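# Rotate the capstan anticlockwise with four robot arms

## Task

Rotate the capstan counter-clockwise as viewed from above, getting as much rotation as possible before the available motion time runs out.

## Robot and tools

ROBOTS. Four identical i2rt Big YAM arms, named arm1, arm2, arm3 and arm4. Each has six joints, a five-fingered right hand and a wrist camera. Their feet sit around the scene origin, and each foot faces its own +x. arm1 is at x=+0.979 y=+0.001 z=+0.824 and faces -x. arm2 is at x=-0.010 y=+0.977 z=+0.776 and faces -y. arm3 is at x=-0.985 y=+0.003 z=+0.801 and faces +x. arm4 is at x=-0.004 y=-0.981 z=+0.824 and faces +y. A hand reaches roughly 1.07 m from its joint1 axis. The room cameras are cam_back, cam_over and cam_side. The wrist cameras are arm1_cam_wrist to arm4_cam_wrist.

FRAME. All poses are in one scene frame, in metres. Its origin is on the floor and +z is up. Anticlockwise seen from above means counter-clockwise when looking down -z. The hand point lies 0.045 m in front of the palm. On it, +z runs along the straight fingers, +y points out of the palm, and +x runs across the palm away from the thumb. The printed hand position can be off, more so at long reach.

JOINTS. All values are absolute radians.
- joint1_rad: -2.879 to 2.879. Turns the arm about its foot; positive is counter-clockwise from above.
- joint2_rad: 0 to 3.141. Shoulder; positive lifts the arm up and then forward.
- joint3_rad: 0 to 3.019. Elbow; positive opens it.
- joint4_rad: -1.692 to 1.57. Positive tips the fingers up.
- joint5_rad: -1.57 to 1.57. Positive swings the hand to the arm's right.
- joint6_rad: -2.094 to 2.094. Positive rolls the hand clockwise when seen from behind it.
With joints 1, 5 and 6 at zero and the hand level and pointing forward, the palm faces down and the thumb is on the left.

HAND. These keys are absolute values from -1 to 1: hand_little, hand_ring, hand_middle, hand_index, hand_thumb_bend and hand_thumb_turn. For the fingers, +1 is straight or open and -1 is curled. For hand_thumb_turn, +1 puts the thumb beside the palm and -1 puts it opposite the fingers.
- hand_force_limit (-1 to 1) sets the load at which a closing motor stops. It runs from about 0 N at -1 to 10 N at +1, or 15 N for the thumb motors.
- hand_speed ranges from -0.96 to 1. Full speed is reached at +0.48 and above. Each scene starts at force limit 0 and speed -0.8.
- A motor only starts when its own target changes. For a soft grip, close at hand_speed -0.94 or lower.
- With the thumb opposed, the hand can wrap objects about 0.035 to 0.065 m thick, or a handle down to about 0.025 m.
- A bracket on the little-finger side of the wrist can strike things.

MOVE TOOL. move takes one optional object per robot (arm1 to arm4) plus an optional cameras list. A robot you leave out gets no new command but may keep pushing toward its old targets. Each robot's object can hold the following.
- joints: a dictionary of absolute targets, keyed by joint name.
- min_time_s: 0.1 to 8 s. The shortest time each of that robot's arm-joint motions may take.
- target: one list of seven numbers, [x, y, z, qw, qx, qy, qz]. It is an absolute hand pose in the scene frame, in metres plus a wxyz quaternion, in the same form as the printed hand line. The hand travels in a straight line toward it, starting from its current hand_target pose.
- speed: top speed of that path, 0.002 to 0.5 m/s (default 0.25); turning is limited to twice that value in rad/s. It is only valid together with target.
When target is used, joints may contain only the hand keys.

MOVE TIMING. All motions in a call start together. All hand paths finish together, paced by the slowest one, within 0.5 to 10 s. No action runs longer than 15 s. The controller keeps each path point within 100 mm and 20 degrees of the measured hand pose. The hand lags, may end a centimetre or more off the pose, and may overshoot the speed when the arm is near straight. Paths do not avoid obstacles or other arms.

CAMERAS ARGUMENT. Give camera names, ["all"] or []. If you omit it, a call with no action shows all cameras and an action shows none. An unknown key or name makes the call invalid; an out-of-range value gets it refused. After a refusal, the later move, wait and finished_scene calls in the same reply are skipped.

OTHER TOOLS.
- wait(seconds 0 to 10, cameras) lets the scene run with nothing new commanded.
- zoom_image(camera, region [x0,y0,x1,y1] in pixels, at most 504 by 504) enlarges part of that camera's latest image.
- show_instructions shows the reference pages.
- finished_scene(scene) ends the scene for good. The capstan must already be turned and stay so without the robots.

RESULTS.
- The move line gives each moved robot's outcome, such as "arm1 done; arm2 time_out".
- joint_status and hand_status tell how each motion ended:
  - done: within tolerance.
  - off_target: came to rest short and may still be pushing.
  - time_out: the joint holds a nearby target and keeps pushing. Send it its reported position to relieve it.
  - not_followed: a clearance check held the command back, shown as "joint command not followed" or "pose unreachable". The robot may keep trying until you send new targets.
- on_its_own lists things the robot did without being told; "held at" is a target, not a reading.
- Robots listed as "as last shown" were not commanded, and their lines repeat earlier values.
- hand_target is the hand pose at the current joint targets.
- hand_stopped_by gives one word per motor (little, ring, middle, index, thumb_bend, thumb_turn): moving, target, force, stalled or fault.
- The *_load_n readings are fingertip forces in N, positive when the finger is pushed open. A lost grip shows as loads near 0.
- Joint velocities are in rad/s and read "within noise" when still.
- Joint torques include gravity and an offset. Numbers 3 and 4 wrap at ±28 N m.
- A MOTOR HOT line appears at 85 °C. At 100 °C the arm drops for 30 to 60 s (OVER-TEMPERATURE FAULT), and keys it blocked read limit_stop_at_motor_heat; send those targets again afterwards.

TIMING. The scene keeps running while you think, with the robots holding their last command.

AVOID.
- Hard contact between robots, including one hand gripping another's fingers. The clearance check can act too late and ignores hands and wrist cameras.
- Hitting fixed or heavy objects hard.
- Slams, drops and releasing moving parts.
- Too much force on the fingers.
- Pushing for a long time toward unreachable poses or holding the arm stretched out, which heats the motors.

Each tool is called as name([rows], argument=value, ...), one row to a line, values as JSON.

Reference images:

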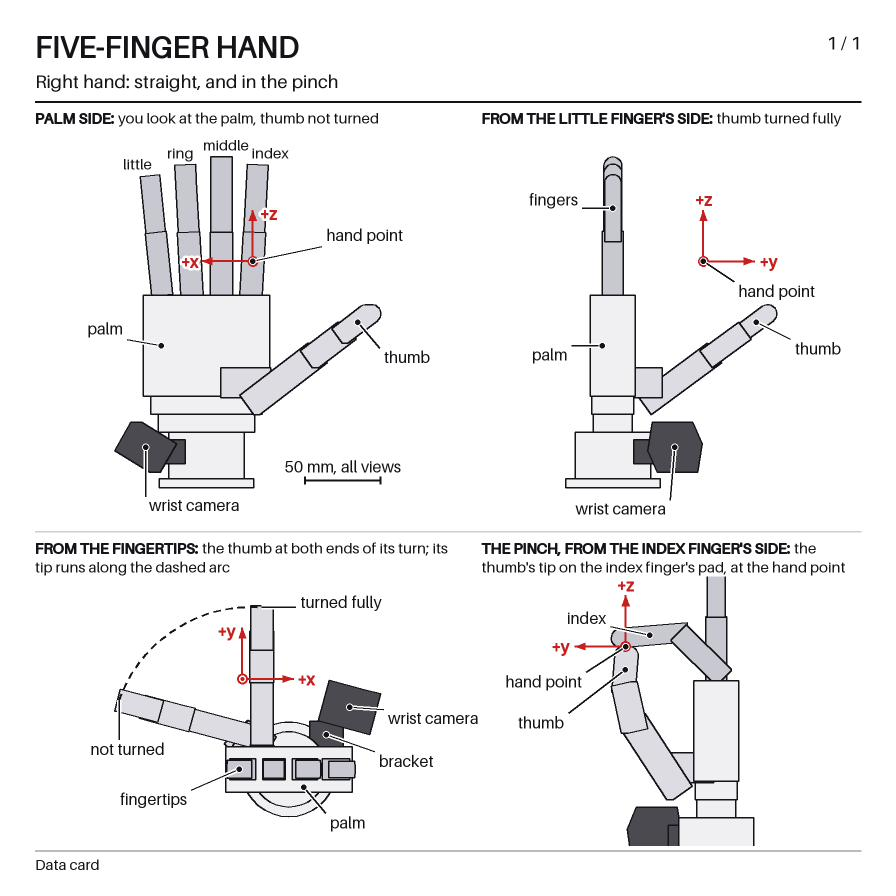

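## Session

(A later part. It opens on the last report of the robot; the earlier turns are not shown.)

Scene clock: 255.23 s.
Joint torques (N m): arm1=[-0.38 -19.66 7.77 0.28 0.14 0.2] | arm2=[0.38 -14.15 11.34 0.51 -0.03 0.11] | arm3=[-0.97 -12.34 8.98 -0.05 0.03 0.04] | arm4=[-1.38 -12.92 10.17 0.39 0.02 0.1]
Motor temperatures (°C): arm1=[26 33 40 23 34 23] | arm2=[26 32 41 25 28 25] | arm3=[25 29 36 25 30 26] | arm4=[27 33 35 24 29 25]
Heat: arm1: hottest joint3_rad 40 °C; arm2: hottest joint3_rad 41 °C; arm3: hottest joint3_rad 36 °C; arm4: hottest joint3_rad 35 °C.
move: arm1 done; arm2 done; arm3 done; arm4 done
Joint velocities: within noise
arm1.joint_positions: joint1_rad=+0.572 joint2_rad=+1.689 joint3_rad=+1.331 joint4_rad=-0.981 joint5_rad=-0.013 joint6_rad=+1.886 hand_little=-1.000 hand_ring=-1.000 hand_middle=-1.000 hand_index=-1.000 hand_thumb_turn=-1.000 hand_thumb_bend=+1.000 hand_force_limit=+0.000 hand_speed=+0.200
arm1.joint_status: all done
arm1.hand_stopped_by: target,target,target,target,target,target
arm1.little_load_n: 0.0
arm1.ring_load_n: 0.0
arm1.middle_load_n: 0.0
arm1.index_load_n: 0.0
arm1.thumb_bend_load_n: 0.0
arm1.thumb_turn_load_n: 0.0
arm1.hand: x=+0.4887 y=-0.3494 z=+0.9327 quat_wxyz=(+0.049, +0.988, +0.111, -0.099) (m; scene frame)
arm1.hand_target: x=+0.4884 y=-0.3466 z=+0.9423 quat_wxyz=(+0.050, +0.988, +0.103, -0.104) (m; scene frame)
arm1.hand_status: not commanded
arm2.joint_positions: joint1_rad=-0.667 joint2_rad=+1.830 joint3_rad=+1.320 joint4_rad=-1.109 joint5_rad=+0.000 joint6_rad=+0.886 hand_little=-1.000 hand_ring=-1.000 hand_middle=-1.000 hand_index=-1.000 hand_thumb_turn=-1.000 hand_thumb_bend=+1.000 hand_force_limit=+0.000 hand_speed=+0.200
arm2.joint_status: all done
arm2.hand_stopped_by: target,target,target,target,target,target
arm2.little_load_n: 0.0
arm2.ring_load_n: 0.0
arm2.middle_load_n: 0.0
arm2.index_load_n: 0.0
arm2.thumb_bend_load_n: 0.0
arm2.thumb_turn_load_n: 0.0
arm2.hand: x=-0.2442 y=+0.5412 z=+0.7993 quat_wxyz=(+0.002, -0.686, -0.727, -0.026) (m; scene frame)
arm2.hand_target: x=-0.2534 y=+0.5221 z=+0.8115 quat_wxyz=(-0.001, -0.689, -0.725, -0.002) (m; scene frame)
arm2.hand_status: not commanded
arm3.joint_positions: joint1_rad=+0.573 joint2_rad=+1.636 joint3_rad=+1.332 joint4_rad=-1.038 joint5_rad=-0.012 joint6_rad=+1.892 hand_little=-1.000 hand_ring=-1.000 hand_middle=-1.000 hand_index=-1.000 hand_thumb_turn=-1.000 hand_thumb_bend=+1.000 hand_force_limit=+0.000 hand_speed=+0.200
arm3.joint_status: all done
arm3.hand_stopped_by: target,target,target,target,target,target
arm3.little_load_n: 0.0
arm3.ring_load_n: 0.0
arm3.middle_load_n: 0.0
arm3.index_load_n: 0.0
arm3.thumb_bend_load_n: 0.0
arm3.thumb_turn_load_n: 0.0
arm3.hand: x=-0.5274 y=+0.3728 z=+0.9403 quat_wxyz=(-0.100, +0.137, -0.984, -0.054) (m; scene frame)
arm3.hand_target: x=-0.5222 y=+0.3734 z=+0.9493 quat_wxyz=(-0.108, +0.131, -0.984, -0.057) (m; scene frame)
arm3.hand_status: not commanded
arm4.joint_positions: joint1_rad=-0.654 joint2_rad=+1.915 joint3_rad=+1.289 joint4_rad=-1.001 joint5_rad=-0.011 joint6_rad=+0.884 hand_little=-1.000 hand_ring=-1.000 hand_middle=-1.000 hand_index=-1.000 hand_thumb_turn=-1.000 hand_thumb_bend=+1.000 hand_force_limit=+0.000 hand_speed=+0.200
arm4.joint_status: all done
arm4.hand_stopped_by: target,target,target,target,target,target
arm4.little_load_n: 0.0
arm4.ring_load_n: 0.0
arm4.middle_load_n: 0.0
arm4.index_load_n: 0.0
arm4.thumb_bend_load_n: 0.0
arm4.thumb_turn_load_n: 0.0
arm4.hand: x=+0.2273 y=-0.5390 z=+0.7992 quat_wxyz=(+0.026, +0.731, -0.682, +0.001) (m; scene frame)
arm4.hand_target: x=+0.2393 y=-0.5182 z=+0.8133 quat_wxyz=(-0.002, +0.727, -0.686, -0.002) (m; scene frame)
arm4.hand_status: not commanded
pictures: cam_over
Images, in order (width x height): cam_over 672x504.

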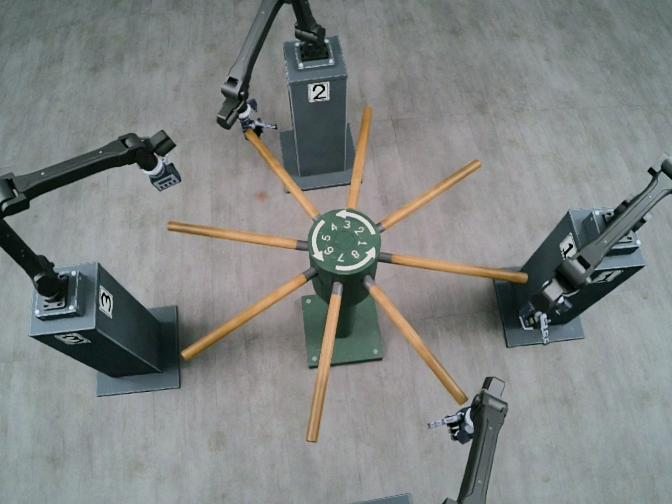

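move(arm1={"joints":{"joint1_rad":-0.65,"joint2_rad":1.91,"joint6_rad":0.9}}, arm3={"joints":{"joint1_rad":-0.65,"joint2_rad":1.87,"joint6_rad":0.9}}, arm2={"joints":{"joint1_rad":0.57,"joint2_rad":1.59,"joint3_rad":1.36,"joint4_rad":-1.10,"joint6_rad":1.9}}, arm4={"joints":{"joint1_rad":0.57,"joint2_rad":1.67,"joint3_rad":1.33,"joint4_rad":-0.99,"joint6_rad":1.9}}, cameras=[])

move(arm1={"joints":{"joint1_rad":0.57,"joint2_rad":1.67,"joint3_rad":1.33,"joint4_rad":-0.99,"joint6_rad":1.9}}, arm3={"joints":{"joint1_rad":0.57,"joint2_rad":1.63,"joint3_rad":1.345,"joint4_rad":-1.04,"joint6_rad":1.9}}, arm2={"joints":{"joint1_rad":-0.66,"joint2_rad":1.83,"joint6_rad":0.9}}, arm4={"joints":{"joint1_rad":-0.65,"joint2_rad":1.91,"joint6_rad":0.9}}, cameras=[])

move(arm1={"joints":{"joint1_rad":-0.65,"joint2_rad":1.91,"joint6_rad":0.9}}, arm3={"joints":{"joint1_rad":-0.65,"joint2_rad":1.87,"joint6_rad":0.9}}, arm2={"joints":{"joint1_rad":0.57,"joint2_rad":1.59,"joint3_rad":1.36,"joint4_rad":-1.10,"joint6_rad":1.9}}, arm4={"joints":{"joint1_rad":0.57,"joint2_rad":1.67,"joint3_rad":1.33,"joint4_rad":-0.99,"joint6_rad":1.9}}, cameras=[])

move(arm1={"joints":{"joint1_rad":0.57,"joint2_rad":1.67,"joint3_rad":1.33,"joint4_rad":-0.99,"joint6_rad":1.9}}, arm3={"joints":{"joint1_rad":0.57,"joint2_rad":1.63,"joint3_rad":1.345,"joint4_rad":-1.04,"joint6_rad":1.9}}, arm2={"joints":{"joint1_rad":-0.66,"joint2_rad":1.83,"joint6_rad":0.9}}, arm4={"joints":{"joint1_rad":-0.65,"joint2_rad":1.91,"joint6_rad":0.9}}, cameras=[])

move(arm1={"joints":{"joint1_rad":-0.65,"joint2_rad":1.91,"joint6_rad":0.9}}, arm3={"joints":{"joint1_rad":-0.65,"joint2_rad":1.87,"joint6_rad":0.9}}, arm2={"joints":{"joint1_rad":0.57,"joint2_rad":1.59,"joint3_rad":1.36,"joint4_rad":-1.10,"joint6_rad":1.9}}, arm4={"joints":{"joint1_rad":0.57,"joint2_rad":1.67,"joint3_rad":1.33,"joint4_rad":-0.99,"joint6_rad":1.9}}, cameras=[])

move(arm1={"joints":{"joint1_rad":0.57,"joint2_rad":1.67,"joint3_rad":1.33,"joint4_rad":-0.99,"joint6_rad":1.9}}, arm3={"joints":{"joint1_rad":0.57,"joint2_rad":1.63,"joint3_rad":1.345,"joint4_rad":-1.04,"joint6_rad":1.9}}, arm2={"joints":{"joint1_rad":-0.66,"joint2_rad":1.83,"joint6_rad":0.9}}, arm4={"joints":{"joint1_rad":-0.65,"joint2_rad":1.91,"joint6_rad":0.9}}, cameras=["cam_over"])

Scene clock: 279.23 s.
Joint torques (N m): arm1=[-0.85 -18.73 8.83 0.4 0.02 0.18] | arm2=[-0.38 -12.63 10.33 0.61 0.01 0.12] | arm3=[-0.85 -14.56 9.51 -0.23 -0.03 0.03] | arm4=[-1.61 -12.81 7.84 0.28 0.03 0.1]
Motor temperatures (°C): arm1=[26 33 40 23 31 23] | arm2=[26 32 41 25 26 25] | arm3=[25 28 36 25 29 26] | arm4=[27 32 36 24 27 25]
Heat: arm1: hottest joint3_rad 40 °C; arm2: hottest joint3_rad 41 °C; arm3: hottest joint3_rad 36 °C; arm4: hottest joint3_rad 36 °C.
move: arm1 done; arm2 done; arm3 done; arm4 done
Joint velocities: within noise
arm1.joint_positions: joint1_rad=-0.644 joint2_rad=+1.903 joint3_rad=+1.297 joint4_rad=-0.998 joint5_rad=-0.009 joint6_rad=+0.886 hand_little=-1.000 hand_ring=-1.000 hand_middle=-1.000 hand_index=-1.000 hand_thumb_turn=-1.000 hand_thumb_bend=+1.000 hand_force_limit=+0.000 hand_speed=+0.200
arm1.joint_status: all done
arm1.hand_stopped_by: target,target,target,target,target,target
arm1.little_load_n: 0.0
arm1.ring_load_n: 0.0
arm1.middle_load_n: 0.0
arm1.index_load_n: 0.0
arm1.thumb_bend_load_n: 0.0
arm1.thumb_turn_load_n: 0.0
arm1.hand: x=+0.5476 y=+0.2634 z=+0.8059 quat_wxyz=(+0.009, +1.000, +0.002, +0.013) (m; scene frame)
arm1.hand_target: x=+0.5352 y=+0.2769 z=+0.8123 quat_wxyz=(-0.001, +1.000, -0.008, -0.001) (m; scene frame)
arm1.hand_status: not commanded
arm2.joint_positions: joint1_rad=+0.572 joint2_rad=+1.593 joint3_rad=+1.349 joint4_rad=-1.096 joint5_rad=-0.001 joint6_rad=+1.886 hand_little=-1.000 hand_ring=-1.000 hand_middle=-1.000 hand_index=-1.000 hand_thumb_turn=-1.000 hand_thumb_bend=+1.000 hand_force_limit=+0.000 hand_speed=+0.200
arm2.joint_status: all done
arm2.hand_stopped_by: target,target,target,target,target,target
arm2.little_load_n: 0.0
arm2.ring_load_n: 0.0
arm2.middle_load_n: 0.0
arm2.index_load_n: 0.0
arm2.thumb_bend_load_n: 0.0
arm2.thumb_turn_load_n: 0.0
arm2.hand: x=+0.3603 y=+0.5325 z=+0.9417 quat_wxyz=(-0.111, -0.591, -0.799, +0.034) (m; scene frame)
arm2.hand_target: x=+0.3604 y=+0.5285 z=+0.9482 quat_wxyz=(-0.115, -0.597, -0.793, +0.035) (m; scene frame)
arm2.hand_status: not commanded
arm3.joint_positions: joint1_rad=-0.642 joint2_rad=+1.882 joint3_rad=+1.307 joint4_rad=-1.047 joint5_rad=-0.010 joint6_rad=+0.893 hand_little=-1.000 hand_ring=-1.000 hand_middle=-1.000 hand_index=-1.000 hand_thumb_turn=-1.000 hand_thumb_bend=+1.000 hand_force_limit=+0.000 hand_speed=+0.200
arm3.joint_status: all done
arm3.hand_stopped_by: target,target,target,target,target,target
arm3.little_load_n: 0.0
arm3.ring_load_n: 0.0
arm3.middle_load_n: 0.0
arm3.index_load_n: 0.0
arm3.thumb_bend_load_n: 0.0
arm3.thumb_turn_load_n: 0.0
arm3.hand: x=-0.5427 y=-0.2302 z=+0.7986 quat_wxyz=(+0.017, +0.029, -0.999, -0.017) (m; scene frame)
arm3.hand_target: x=-0.5267 y=-0.2462 z=+0.8161 quat_wxyz=(-0.006, +0.022, -1.000, +0.000) (m; scene frame)
arm3.hand_status: not commanded
arm4.joint_positions: joint1_rad=+0.571 joint2_rad=+1.685 joint3_rad=+1.338 joint4_rad=-0.979 joint5_rad=-0.012 joint6_rad=+1.885 hand_little=-1.000 hand_ring=-1.000 hand_middle=-1.000 hand_index=-1.000 hand_thumb_turn=-1.000 hand_thumb_bend=+1.000 hand_force_limit=+0.000 hand_speed=+0.200
arm4.joint_status: all done
arm4.hand_stopped_by: target,target,target,target,target,target
arm4.little_load_n: 0.0
arm4.ring_load_n: 0.0
arm4.middle_load_n: 0.0
arm4.index_load_n: 0.0
arm4.thumb_bend_load_n: 0.0
arm4.thumb_turn_load_n: 0.0
arm4.hand: x=-0.3897 y=-0.5147 z=+0.9414 quat_wxyz=(-0.035, +0.798, -0.591, -0.114) (m; scene frame)
arm4.hand_target: x=-0.3854 y=-0.5174 z=+0.9453 quat_wxyz=(-0.035, +0.793, -0.597, -0.113) (m; scene frame)
arm4.hand_status: not commanded
pictures: none
No camera images: "cameras" was empty.

Scene clock: 281.37 s.
Joint torques (N m): arm1=[-0.44 -19.72 7.73 0.27 0.14 0.2] | arm2=[0.38 -14.21 11.37 0.53 -0.02 0.1] | arm3=[-0.85 -12.4 9.03 -0.03 0.03 0.03] | arm4=[-1.26 -12.51 10.18 0.53 0.01 0.07]
Motor temperatures (°C): arm1=[26 33 40 23 31 23] | arm2=[26 32 41 25 27 25] | arm3=[25 28 36 25 29 26] | arm4=[27 32 36 24 27 25]
Heat: arm1: hottest joint3_rad 40 °C; arm2: hottest joint3_rad 41 °C; arm3: hottest joint3_rad 36 °C; arm4: hottest joint3_rad 36 °C.
move: arm1 done; arm2 done; arm3 done; arm4 done
Joint velocities: within noise
arm1.joint_positions: joint1_rad=+0.573 joint2_rad=+1.689 joint3_rad=+1.331 joint4_rad=-0.981 joint5_rad=-0.013 joint6_rad=+1.886 hand_little=-1.000 hand_ring=-1.000 hand_middle=-1.000 hand_index=-1.000 hand_thumb_turn=-1.000 hand_thumb_bend=+1.000 hand_force_limit=+0.000 hand_speed=+0.200
arm1.joint_status: all done
arm1.hand_stopped_by: target,target,target,target,target,target
arm1.little_load_n: 0.0
arm1.ring_load_n: 0.0
arm1.middle_load_n: 0.5
arm1.index_load_n: 0.0
arm1.thumb_bend_load_n: 0.0
arm1.thumb_turn_load_n: 0.0
arm1.hand: x=+0.4887 y=-0.3497 z=+0.9327 quat_wxyz=(+0.049, +0.988, +0.111, -0.099) (m; scene frame)
arm1.hand_target: x=+0.4884 y=-0.3466 z=+0.9424 quat_wxyz=(+0.050, +0.988, +0.102, -0.104) (m; scene frame)
arm1.hand_status: not commanded
arm2.joint_positions: joint1_rad=-0.667 joint2_rad=+1.830 joint3_rad=+1.320 joint4_rad=-1.109 joint5_rad=+0.000 joint6_rad=+0.886 hand_little=-1.000 hand_ring=-1.000 hand_middle=-1.000 hand_index=-1.000 hand_thumb_turn=-1.000 hand_thumb_bend=+1.000 hand_force_limit=+0.000 hand_speed=+0.200
arm2.joint_status: all done
arm2.hand_stopped_by: target,target,target,target,target,target
arm2.little_load_n: 0.0
arm2.ring_load_n: 0.0
arm2.middle_load_n: 0.0
arm2.index_load_n: 0.0
arm2.thumb_bend_load_n: 0.0
arm2.thumb_turn_load_n: 0.0
arm2.hand: x=-0.2443 y=+0.5413 z=+0.7993 quat_wxyz=(+0.002, -0.686, -0.727, -0.026) (m; scene frame)
arm2.hand_target: x=-0.2536 y=+0.5220 z=+0.8119 quat_wxyz=(-0.001, -0.689, -0.725, -0.001) (m; scene frame)
arm2.hand_status: not commanded
arm3.joint_positions: joint1_rad=+0.572 joint2_rad=+1.635 joint3_rad=+1.332 joint4_rad=-1.038 joint5_rad=-0.012 joint6_rad=+1.892 hand_little=-1.000 hand_ring=-1.000 hand_middle=-1.000 hand_index=-1.000 hand_thumb_turn=-1.000 hand_thumb_bend=+1.000 hand_force_limit=+0.000 hand_speed=+0.200
arm3.joint_status: all done
arm3.hand_stopped_by: target,target,target,target,target,target
arm3.little_load_n: 0.0
arm3.ring_load_n: 0.0
arm3.middle_load_n: 0.0
arm3.index_load_n: 0.0
arm3.thumb_bend_load_n: 0.0
arm3.thumb_turn_load_n: 0.0
arm3.hand: x=-0.5271 y=+0.3722 z=+0.9403 quat_wxyz=(-0.100, +0.136, -0.984, -0.053) (m; scene frame)
arm3.hand_target: x=-0.5221 y=+0.3732 z=+0.9493 quat_wxyz=(-0.108, +0.131, -0.984, -0.057) (m; scene frame)
arm3.hand_status: not commanded
arm4.joint_positions: joint1_rad=-0.654 joint2_rad=+1.915 joint3_rad=+1.290 joint4_rad=-1.000 joint5_rad=-0.011 joint6_rad=+0.885 hand_little=-1.000 hand_ring=-1.000 hand_middle=-1.000 hand_index=-1.000 hand_thumb_turn=-1.000 hand_thumb_bend=+1.000 hand_force_limit=+0.000 hand_speed=+0.200
arm4.joint_status: all done
arm4.hand_stopped_by: target,target,target,target,target,target
arm4.little_load_n: -0.5
arm4.ring_load_n: 0.0
arm4.middle_load_n: 0.0
arm4.index_load_n: 0.0
arm4.thumb_bend_load_n: -0.5
arm4.thumb_turn_load_n: 0.5
arm4.hand: x=+0.2274 y=-0.5385 z=+0.7996 quat_wxyz=(+0.025, +0.731, -0.682, +0.001) (m; scene frame)
arm4.hand_target: x=+0.2394 y=-0.5179 z=+0.8134 quat_wxyz=(-0.002, +0.727, -0.686, -0.002) (m; scene frame)
arm4.hand_status: not commanded
pictures: none
No camera images: "cameras" was empty.

Scene clock: 283.57 s.
Joint torques (N m): arm1=[-0.79 -18.67 8.83 0.4 0.02 0.18] | arm2=[-0.26 -12.4 10.69 0.66 -0.04 0.11] | arm3=[-1.26 -14.62 9.61 -0.16 -0.03 0.02] | arm4=[-1.61 -13.04 7.91 0.25 0.04 0.11]
Motor temperatures (°C): arm1=[26 33 40 23 32 23] | arm2=[26 32 41 25 27 25] | arm3=[25 28 36 25 29 26] | arm4=[27 32 35 24 27 25]
Heat: arm1: hottest joint3_rad 40 °C; arm2: hottest joint3_rad 41 °C; arm3: hottest joint3_rad 36 °C; arm4: hottest joint3_rad 35 °C.
move: arm1 done; arm2 done; arm3 done; arm4 done
Joint velocities: within noise
arm1.joint_positions: joint1_rad=-0.644 joint2_rad=+1.903 joint3_rad=+1.297 joint4_rad=-0.998 joint5_rad=-0.009 joint6_rad=+0.886 hand_little=-1.000 hand_ring=-1.000 hand_middle=-1.000 hand_index=-1.000 hand_thumb_turn=-1.000 hand_thumb_bend=+1.000 hand_force_limit=+0.000 hand_speed=+0.200
arm1.joint_status: all done
arm1.hand_stopped_by: target,target,target,target,target,target
arm1.little_load_n: 0.0
arm1.ring_load_n: 0.0
arm1.middle_load_n: 0.0
arm1.index_load_n: 0.0
arm1.thumb_bend_load_n: 0.0
arm1.thumb_turn_load_n: 0.0
arm1.hand: x=+0.5476 y=+0.2632 z=+0.8059 quat_wxyz=(+0.009, +1.000, +0.003, +0.013) (m; scene frame)
arm1.hand_target: x=+0.5351 y=+0.2767 z=+0.8125 quat_wxyz=(-0.001, +1.000, -0.007, -0.001) (m; scene frame)
arm1.hand_status: not commanded
arm2.joint_positions: joint1_rad=+0.571 joint2_rad=+1.590 joint3_rad=+1.345 joint4_rad=-1.098 joint5_rad=+0.000 joint6_rad=+1.886 hand_little=-1.000 hand_ring=-1.000 hand_middle=-1.000 hand_index=-1.000 hand_thumb_turn=-1.000 hand_thumb_bend=+1.000 hand_force_limit=+0.000 hand_speed=+0.200
arm2.joint_status: all done
arm2.hand_stopped_by: target,target,target,target,target,target
arm2.little_load_n: 0.0
arm2.ring_load_n: 0.0
arm2.middle_load_n: 0.0
arm2.index_load_n: 0.0
arm2.thumb_bend_load_n: 0.0
arm2.thumb_turn_load_n: 0.0
arm2.hand: x=+0.3584 y=+0.5336 z=+0.9408 quat_wxyz=(-0.109, -0.591, -0.798, +0.034) (m; scene frame)
arm2.hand_target: x=+0.3605 y=+0.5286 z=+0.9481 quat_wxyz=(-0.115, -0.597, -0.793, +0.035) (m; scene frame)
arm2.hand_status: not commanded
arm3.joint_positions: joint1_rad=-0.642 joint2_rad=+1.882 joint3_rad=+1.307 joint4_rad=-1.047 joint5_rad=-0.010 joint6_rad=+0.893 hand_little=-1.000 hand_ring=-1.000 hand_middle=-1.000 hand_index=-1.000 hand_thumb_turn=-1.000 hand_thumb_bend=+1.000 hand_force_limit=+0.000 hand_speed=+0.200
arm3.joint_status: all done
arm3.hand_stopped_by: target,target,target,target,target,target
arm3.little_load_n: 0.0
arm3.ring_load_n: 0.0
arm3.middle_load_n: 0.0
arm3.index_load_n: 0.0
arm3.thumb_bend_load_n: 0.0
arm3.thumb_turn_load_n: 0.0
arm3.hand: x=-0.5428 y=-0.2302 z=+0.7985 quat_wxyz=(+0.017, +0.029, -0.999, -0.018) (m; scene frame)
arm3.hand_target: x=-0.5266 y=-0.2462 z=+0.8161 quat_wxyz=(-0.006, +0.022, -1.000, +0.000) (m; scene frame)
arm3.hand_status: not commanded
arm4.joint_positions: joint1_rad=+0.572 joint2_rad=+1.685 joint3_rad=+1.338 joint4_rad=-0.980 joint5_rad=-0.012 joint6_rad=+1.885 hand_little=-1.000 hand_ring=-1.000 hand_middle=-1.000 hand_index=-1.000 hand_thumb_turn=-1.000 hand_thumb_bend=+1.000 hand_force_limit=+0.000 hand_speed=+0.200
arm4.joint_status: all done
arm4.hand_stopped_by: target,target,target,target,target,target
arm4.little_load_n: 0.0
arm4.ring_load_n: 0.0
arm4.middle_load_n: 0.0
arm4.index_load_n: 0.0
arm4.thumb_bend_load_n: 0.0
arm4.thumb_turn_load_n: 0.0
arm4.hand: x=-0.3898 y=-0.5149 z=+0.9413 quat_wxyz=(-0.035, +0.798, -0.590, -0.114) (m; scene frame)
arm4.hand_target: x=-0.3855 y=-0.5174 z=+0.9456 quat_wxyz=(-0.035, +0.793, -0.597, -0.113) (m; scene frame)
arm4.hand_status: not commanded
pictures: none
No camera images: "cameras" was empty.

Scene clock: 285.70 s.
Joint torques (N m): arm1=[-0.38 -19.66 7.76 0.28 0.14 0.19] | arm2=[0.38 -14.21 11.33 0.54 -0.02 0.11] | arm3=[-0.85 -12.4 9.05 -0.01 0.02 0.02] | arm4=[-0.85 -13.57 10.15 0.44 0 0.09]
Motor temperatures (°C): arm1=[26 33 40 23 32 23] | arm2=[26 32 41 25 27 25] | arm3=[25 28 36 25 29 26] | arm4=[27 32 35 24 28 25]
Heat: arm1: hottest joint3_rad 40 °C; arm2: hottest joint3_rad 41 °C; arm3: hottest joint3_rad 36 °C; arm4: hottest joint3_rad 35 °C.
move: arm1 done; arm2 done; arm3 done; arm4 done
Joint velocities: within noise
arm1.joint_positions: joint1_rad=+0.572 joint2_rad=+1.689 joint3_rad=+1.331 joint4_rad=-0.981 joint5_rad=-0.013 joint6_rad=+1.886 hand_little=-1.000 hand_ring=-1.000 hand_middle=-1.000 hand_index=-1.000 hand_thumb_turn=-1.000 hand_thumb_bend=+1.000 hand_force_limit=+0.000 hand_speed=+0.200
arm1.joint_status: all done
arm1.hand_stopped_by: target,target,target,target,target,target
arm1.little_load_n: 0.0
arm1.ring_load_n: 0.0
arm1.middle_load_n: 0.0
arm1.index_load_n: 0.0
arm1.thumb_bend_load_n: -0.5
arm1.thumb_turn_load_n: 0.0
arm1.hand: x=+0.4886 y=-0.3493 z=+0.9328 quat_wxyz=(+0.049, +0.988, +0.111, -0.099) (m; scene frame)
arm1.hand_target: x=+0.4883 y=-0.3466 z=+0.9424 quat_wxyz=(+0.050, +0.988, +0.103, -0.104) (m; scene frame)
arm1.hand_status: not commanded
arm2.joint_positions: joint1_rad=-0.667 joint2_rad=+1.830 joint3_rad=+1.320 joint4_rad=-1.109 joint5_rad=+0.000 joint6_rad=+0.886 hand_little=-1.000 hand_ring=-1.000 hand_middle=-1.000 hand_index=-1.000 hand_thumb_turn=-1.000 hand_thumb_bend=+1.000 hand_force_limit=+0.000 hand_speed=+0.200
arm2.joint_status: all done
arm2.hand_stopped_by: target,target,target,target,target,target
arm2.little_load_n: 0.0
arm2.ring_load_n: 0.0
arm2.middle_load_n: 0.0
arm2.index_load_n: 0.0
arm2.thumb_bend_load_n: 0.0
arm2.thumb_turn_load_n: 0.0
arm2.hand: x=-0.2441 y=+0.5413 z=+0.7991 quat_wxyz=(+0.002, -0.686, -0.727, -0.026) (m; scene frame)
arm2.hand_target: x=-0.2534 y=+0.5221 z=+0.8115 quat_wxyz=(-0.001, -0.689, -0.725, -0.002) (m; scene frame)
arm2.hand_status: not commanded
arm3.joint_positions: joint1_rad=+0.572 joint2_rad=+1.636 joint3_rad=+1.332 joint4_rad=-1.038 joint5_rad=-0.012 joint6_rad=+1.892 hand_little=-1.000 hand_ring=-1.000 hand_middle=-1.000 hand_index=-1.000 hand_thumb_turn=-1.000 hand_thumb_bend=+1.000 hand_force_limit=+0.000 hand_speed=+0.200
arm3.joint_status: all done
arm3.hand_stopped_by: target,target,target,target,target,target
arm3.little_load_n: 0.0
arm3.ring_load_n: 0.0
arm3.middle_load_n: 0.0
arm3.index_load_n: 0.0
arm3.thumb_bend_load_n: 0.0
arm3.thumb_turn_load_n: 0.0
arm3.hand: x=-0.5270 y=+0.3723 z=+0.9401 quat_wxyz=(-0.100, +0.136, -0.984, -0.053) (m; scene frame)
arm3.hand_target: x=-0.5220 y=+0.3731 z=+0.9493 quat_wxyz=(-0.108, +0.131, -0.984, -0.057) (m; scene frame)
arm3.hand_status: not commanded
arm4.joint_positions: joint1_rad=-0.655 joint2_rad=+1.913 joint3_rad=+1.290 joint4_rad=-1.001 joint5_rad=-0.011 joint6_rad=+0.884 hand_little=-1.000 hand_ring=-1.000 hand_middle=-1.000 hand_index=-1.000 hand_thumb_turn=-1.000 hand_thumb_bend=+1.000 hand_force_limit=+0.000 hand_speed=+0.200
arm4.joint_status: all done
arm4.hand_stopped_by: target,target,target,target,target,target
arm4.little_load_n: 0.0
arm4.ring_load_n: 0.0
arm4.middle_load_n: 0.0
arm4.index_load_n: 0.0
arm4.thumb_bend_load_n: -0.5
arm4.thumb_turn_load_n: 0.0
arm4.hand: x=+0.2278 y=-0.5385 z=+0.8003 quat_wxyz=(+0.025, +0.731, -0.682, +0.001) (m; scene frame)
arm4.hand_target: x=+0.2395 y=-0.5181 z=+0.8136 quat_wxyz=(-0.002, +0.727, -0.686, -0.002) (m; scene frame)
arm4.hand_status: not commanded
pictures: none
No camera images: "cameras" was empty.

Scene clock: 287.90 s.
Joint torques (N m): arm1=[-0.85 -18.67 8.83 0.4 0.02 0.18] | arm2=[-0.32 -12.34 10.71 0.7 -0.04 0.12] | arm3=[-1.38 -14.51 9.65 -0.14 -0.02 0.02] | arm4=[-1.49 -12.92 7.87 0.27 0.03 0.09]
Motor temperatures (°C): arm1=[26 33 40 23 33 23] | arm2=[26 32 41 25 27 25] | arm3=[25 28 36 25 30 26] | arm4=[27 33 35 24 28 25]
Heat: arm1: hottest joint3_rad 40 °C; arm2: hottest joint3_rad 41 °C; arm3: hottest joint3_rad 36 °C; arm4: hottest joint3_rad 35 °C.
move: arm1 done; arm2 done; arm3 done; arm4 done
Joint velocities: within noise
arm1.joint_positions: joint1_rad=-0.644 joint2_rad=+1.904 joint3_rad=+1.297 joint4_rad=-0.998 joint5_rad=-0.009 joint6_rad=+0.886 hand_little=-1.000 hand_ring=-1.000 hand_middle=-1.000 hand_index=-1.000 hand_thumb_turn=-1.000 hand_thumb_bend=+1.000 hand_force_limit=+0.000 hand_speed=+0.200
arm1.joint_status: all done
arm1.hand_stopped_by: target,target,target,target,target,target
arm1.little_load_n: 0.0
arm1.ring_load_n: 0.5
arm1.middle_load_n: 0.0
arm1.index_load_n: 0.0
arm1.thumb_bend_load_n: 0.0
arm1.thumb_turn_load_n: 0.0
arm1.hand: x=+0.5476 y=+0.2632 z=+0.8057 quat_wxyz=(+0.009, +1.000, +0.003, +0.013) (m; scene frame)
arm1.hand_target: x=+0.5351 y=+0.2768 z=+0.8122 quat_wxyz=(-0.001, +1.000, -0.007, -0.001) (m; scene frame)
arm1.hand_status: not commanded
arm2.joint_positions: joint1_rad=+0.571 joint2_rad=+1.589 joint3_rad=+1.344 joint4_rad=-1.098 joint5_rad=+0.000 joint6_rad=+1.886 hand_little=-1.000 hand_ring=-1.000 hand_middle=-1.000 hand_index=-1.000 hand_thumb_turn=-1.000 hand_thumb_bend=+1.000 hand_force_limit=+0.000 hand_speed=+0.200
arm2.joint_status: all done
arm2.hand_stopped_by: target,target,target,target,target,target
arm2.little_load_n: 0.0
arm2.ring_load_n: 0.0
arm2.middle_load_n: 0.0
arm2.index_load_n: 0.0
arm2.thumb_bend_load_n: 0.0
arm2.thumb_turn_load_n: 0.0
arm2.hand: x=+0.3582 y=+0.5339 z=+0.9412 quat_wxyz=(-0.109, -0.591, -0.798, +0.034) (m; scene frame)
arm2.hand_target: x=+0.3603 y=+0.5285 z=+0.9483 quat_wxyz=(-0.116, -0.597, -0.793, +0.035) (m; scene frame)
arm2.hand_status: not commanded
arm3.joint_positions: joint1_rad=-0.642 joint2_rad=+1.882 joint3_rad=+1.306 joint4_rad=-1.047 joint5_rad=-0.010 joint6_rad=+0.893 hand_little=-1.000 hand_ring=-1.000 hand_middle=-1.000 hand_index=-1.000 hand_thumb_turn=-1.000 hand_thumb_bend=+1.000 hand_force_limit=+0.000 hand_speed=+0.200
arm3.joint_status: all done
arm3.hand_stopped_by: target,target,target,target,target,target
arm3.little_load_n: 0.0
arm3.ring_load_n: 0.5
arm3.middle_load_n: 0.0
arm3.index_load_n: 0.0
arm3.thumb_bend_load_n: 0.0
arm3.thumb_turn_load_n: 0.0
arm3.hand: x=-0.5429 y=-0.2301 z=+0.7983 quat_wxyz=(+0.017, +0.029, -0.999, -0.018) (m; scene frame)
arm3.hand_target: x=-0.5268 y=-0.2461 z=+0.8159 quat_wxyz=(-0.006, +0.022, -1.000, +0.000) (m; scene frame)
arm3.hand_status: not commanded
arm4.joint_positions: joint1_rad=+0.572 joint2_rad=+1.685 joint3_rad=+1.337 joint4_rad=-0.980 joint5_rad=-0.012 joint6_rad=+1.885 hand_little=-1.000 hand_ring=-1.000 hand_middle=-1.000 hand_index=-1.000 hand_thumb_turn=-1.000 hand_thumb_bend=+1.000 hand_force_limit=+0.000 hand_speed=+0.200
arm4.joint_status: all done
arm4.hand_stopped_by: target,target,target,target,target,target
arm4.little_load_n: 0.0
arm4.ring_load_n: 0.0
arm4.middle_load_n: -0.5
arm4.index_load_n: 0.0
arm4.thumb_bend_load_n: -0.5
arm4.thumb_turn_load_n: 0.0
arm4.hand: x=-0.3897 y=-0.5150 z=+0.9411 quat_wxyz=(-0.035, +0.798, -0.590, -0.114) (m; scene frame)
arm4.hand_target: x=-0.3854 y=-0.5175 z=+0.9451 quat_wxyz=(-0.035, +0.793, -0.597, -0.112) (m; scene frame)
arm4.hand_status: not commanded
pictures: none
No camera images: "cameras" was empty.

Scene clock: 290.03 s.
Joint torques (N m): arm1=[-0.44 -19.72 7.73 0.27 0.14 0.19] | arm2=[0.38 -14.15 11.36 0.53 -0.03 0.11] | arm3=[-0.85 -12.57 8.92 -0.02 0.02 0.05] | arm4=[-1.03 -13.63 10.15 0.47 0.01 0.08]
Motor temperatures (°C): arm1=[26 33 40 23 33 23] | arm2=[26 32 41 25 28 25] | arm3=[25 28 36 25 29 26] | arm4=[27 33 35 24 28 25]
Heat: arm1: hottest joint3_rad 40 °C; arm2: hottest joint3_rad 41 °C; arm3: hottest joint3_rad 36 °C; arm4: hottest joint3_rad 35 °C.
move: arm1 done; arm2 done; arm3 done; arm4 done
Joint velocities: within noise
arm1.joint_positions: joint1_rad=+0.573 joint2_rad=+1.689 joint3_rad=+1.331 joint4_rad=-0.981 joint5_rad=-0.013 joint6_rad=+1.886 hand_little=-1.000 hand_ring=-1.000 hand_middle=-1.000 hand_index=-1.000 hand_thumb_turn=-1.000 hand_thumb_bend=+1.000 hand_force_limit=+0.000 hand_speed=+0.200
arm1.joint_status: all done
arm1.hand_stopped_by: target,target,target,target,target,target
arm1.little_load_n: -0.5
arm1.ring_load_n: 0.0
arm1.middle_load_n: 0.0
arm1.index_load_n: 0.0
arm1.thumb_bend_load_n: 0.0
arm1.thumb_turn_load_n: 0.0
arm1.hand: x=+0.4887 y=-0.3497 z=+0.9327 quat_wxyz=(+0.049, +0.988, +0.111, -0.099) (m; scene frame)
arm1.hand_target: x=+0.4883 y=-0.3466 z=+0.9426 quat_wxyz=(+0.050, +0.988, +0.102, -0.104) (m; scene frame)
arm1.hand_status: not commanded
arm2.joint_positions: joint1_rad=-0.667 joint2_rad=+1.830 joint3_rad=+1.320 joint4_rad=-1.109 joint5_rad=+0.000 joint6_rad=+0.886 hand_little=-1.000 hand_ring=-1.000 hand_middle=-1.000 hand_index=-1.000 hand_thumb_turn=-1.000 hand_thumb_bend=+1.000 hand_force_limit=+0.000 hand_speed=+0.200
arm2.joint_status: all done
arm2.hand_stopped_by: target,target,target,target,target,target
arm2.little_load_n: 0.0
arm2.ring_load_n: 0.0
arm2.middle_load_n: 0.0
arm2.index_load_n: 0.0
arm2.thumb_bend_load_n: 0.0
arm2.thumb_turn_load_n: 0.0
arm2.hand: x=-0.2441 y=+0.5412 z=+0.7991 quat_wxyz=(+0.002, -0.686, -0.727, -0.026) (m; scene frame)
arm2.hand_target: x=-0.2534 y=+0.5220 z=+0.8117 quat_wxyz=(-0.001, -0.689, -0.725, -0.002) (m; scene frame)
arm2.hand_status: not commanded
arm3.joint_positions: joint1_rad=+0.573 joint2_rad=+1.636 joint3_rad=+1.332 joint4_rad=-1.038 joint5_rad=-0.012 joint6_rad=+1.892 hand_little=-1.000 hand_ring=-1.000 hand_middle=-1.000 hand_index=-1.000 hand_thumb_turn=-1.000 hand_thumb_bend=+1.000 hand_force_limit=+0.000 hand_speed=+0.200
arm3.joint_status: all done
arm3.hand_stopped_by: target,target,target,target,target,target
arm3.little_load_n: 0.0
arm3.ring_load_n: 0.0
arm3.middle_load_n: 0.0
arm3.index_load_n: 0.0
arm3.thumb_bend_load_n: -0.5
arm3.thumb_turn_load_n: 0.0
arm3.hand: x=-0.5270 y=+0.3725 z=+0.9403 quat_wxyz=(-0.100, +0.136, -0.984, -0.054) (m; scene frame)
arm3.hand_target: x=-0.5220 y=+0.3732 z=+0.9493 quat_wxyz=(-0.108, +0.131, -0.984, -0.057) (m; scene frame)
arm3.hand_status: not commanded
arm4.joint_positions: joint1_rad=-0.654 joint2_rad=+1.914 joint3_rad=+1.289 joint4_rad=-1.001 joint5_rad=-0.011 joint6_rad=+0.884 hand_little=-1.000 hand_ring=-1.000 hand_middle=-1.000 hand_index=-1.000 hand_thumb_turn=-1.000 hand_thumb_bend=+1.000 hand_force_limit=+0.000 hand_speed=+0.200
arm4.joint_status: all done
arm4.hand_stopped_by: target,target,target,target,target,target
arm4.little_load_n: 0.0
arm4.ring_load_n: 0.0
arm4.middle_load_n: 0.0
arm4.index_load_n: 0.0
arm4.thumb_bend_load_n: -0.5
arm4.thumb_turn_load_n: 0.0
arm4.hand: x=+0.2274 y=-0.5388 z=+0.7997 quat_wxyz=(+0.026, +0.731, -0.682, +0.001) (m; scene frame)
arm4.hand_target: x=+0.2393 y=-0.5182 z=+0.8134 quat_wxyz=(-0.002, +0.727, -0.686, -0.002) (m; scene frame)
arm4.hand_status: not commanded
pictures: cam_over
Images, in order (width x height): cam_over 672x504.

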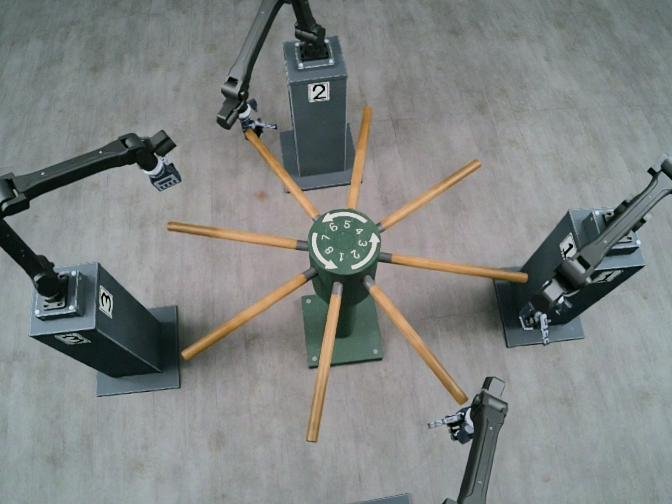

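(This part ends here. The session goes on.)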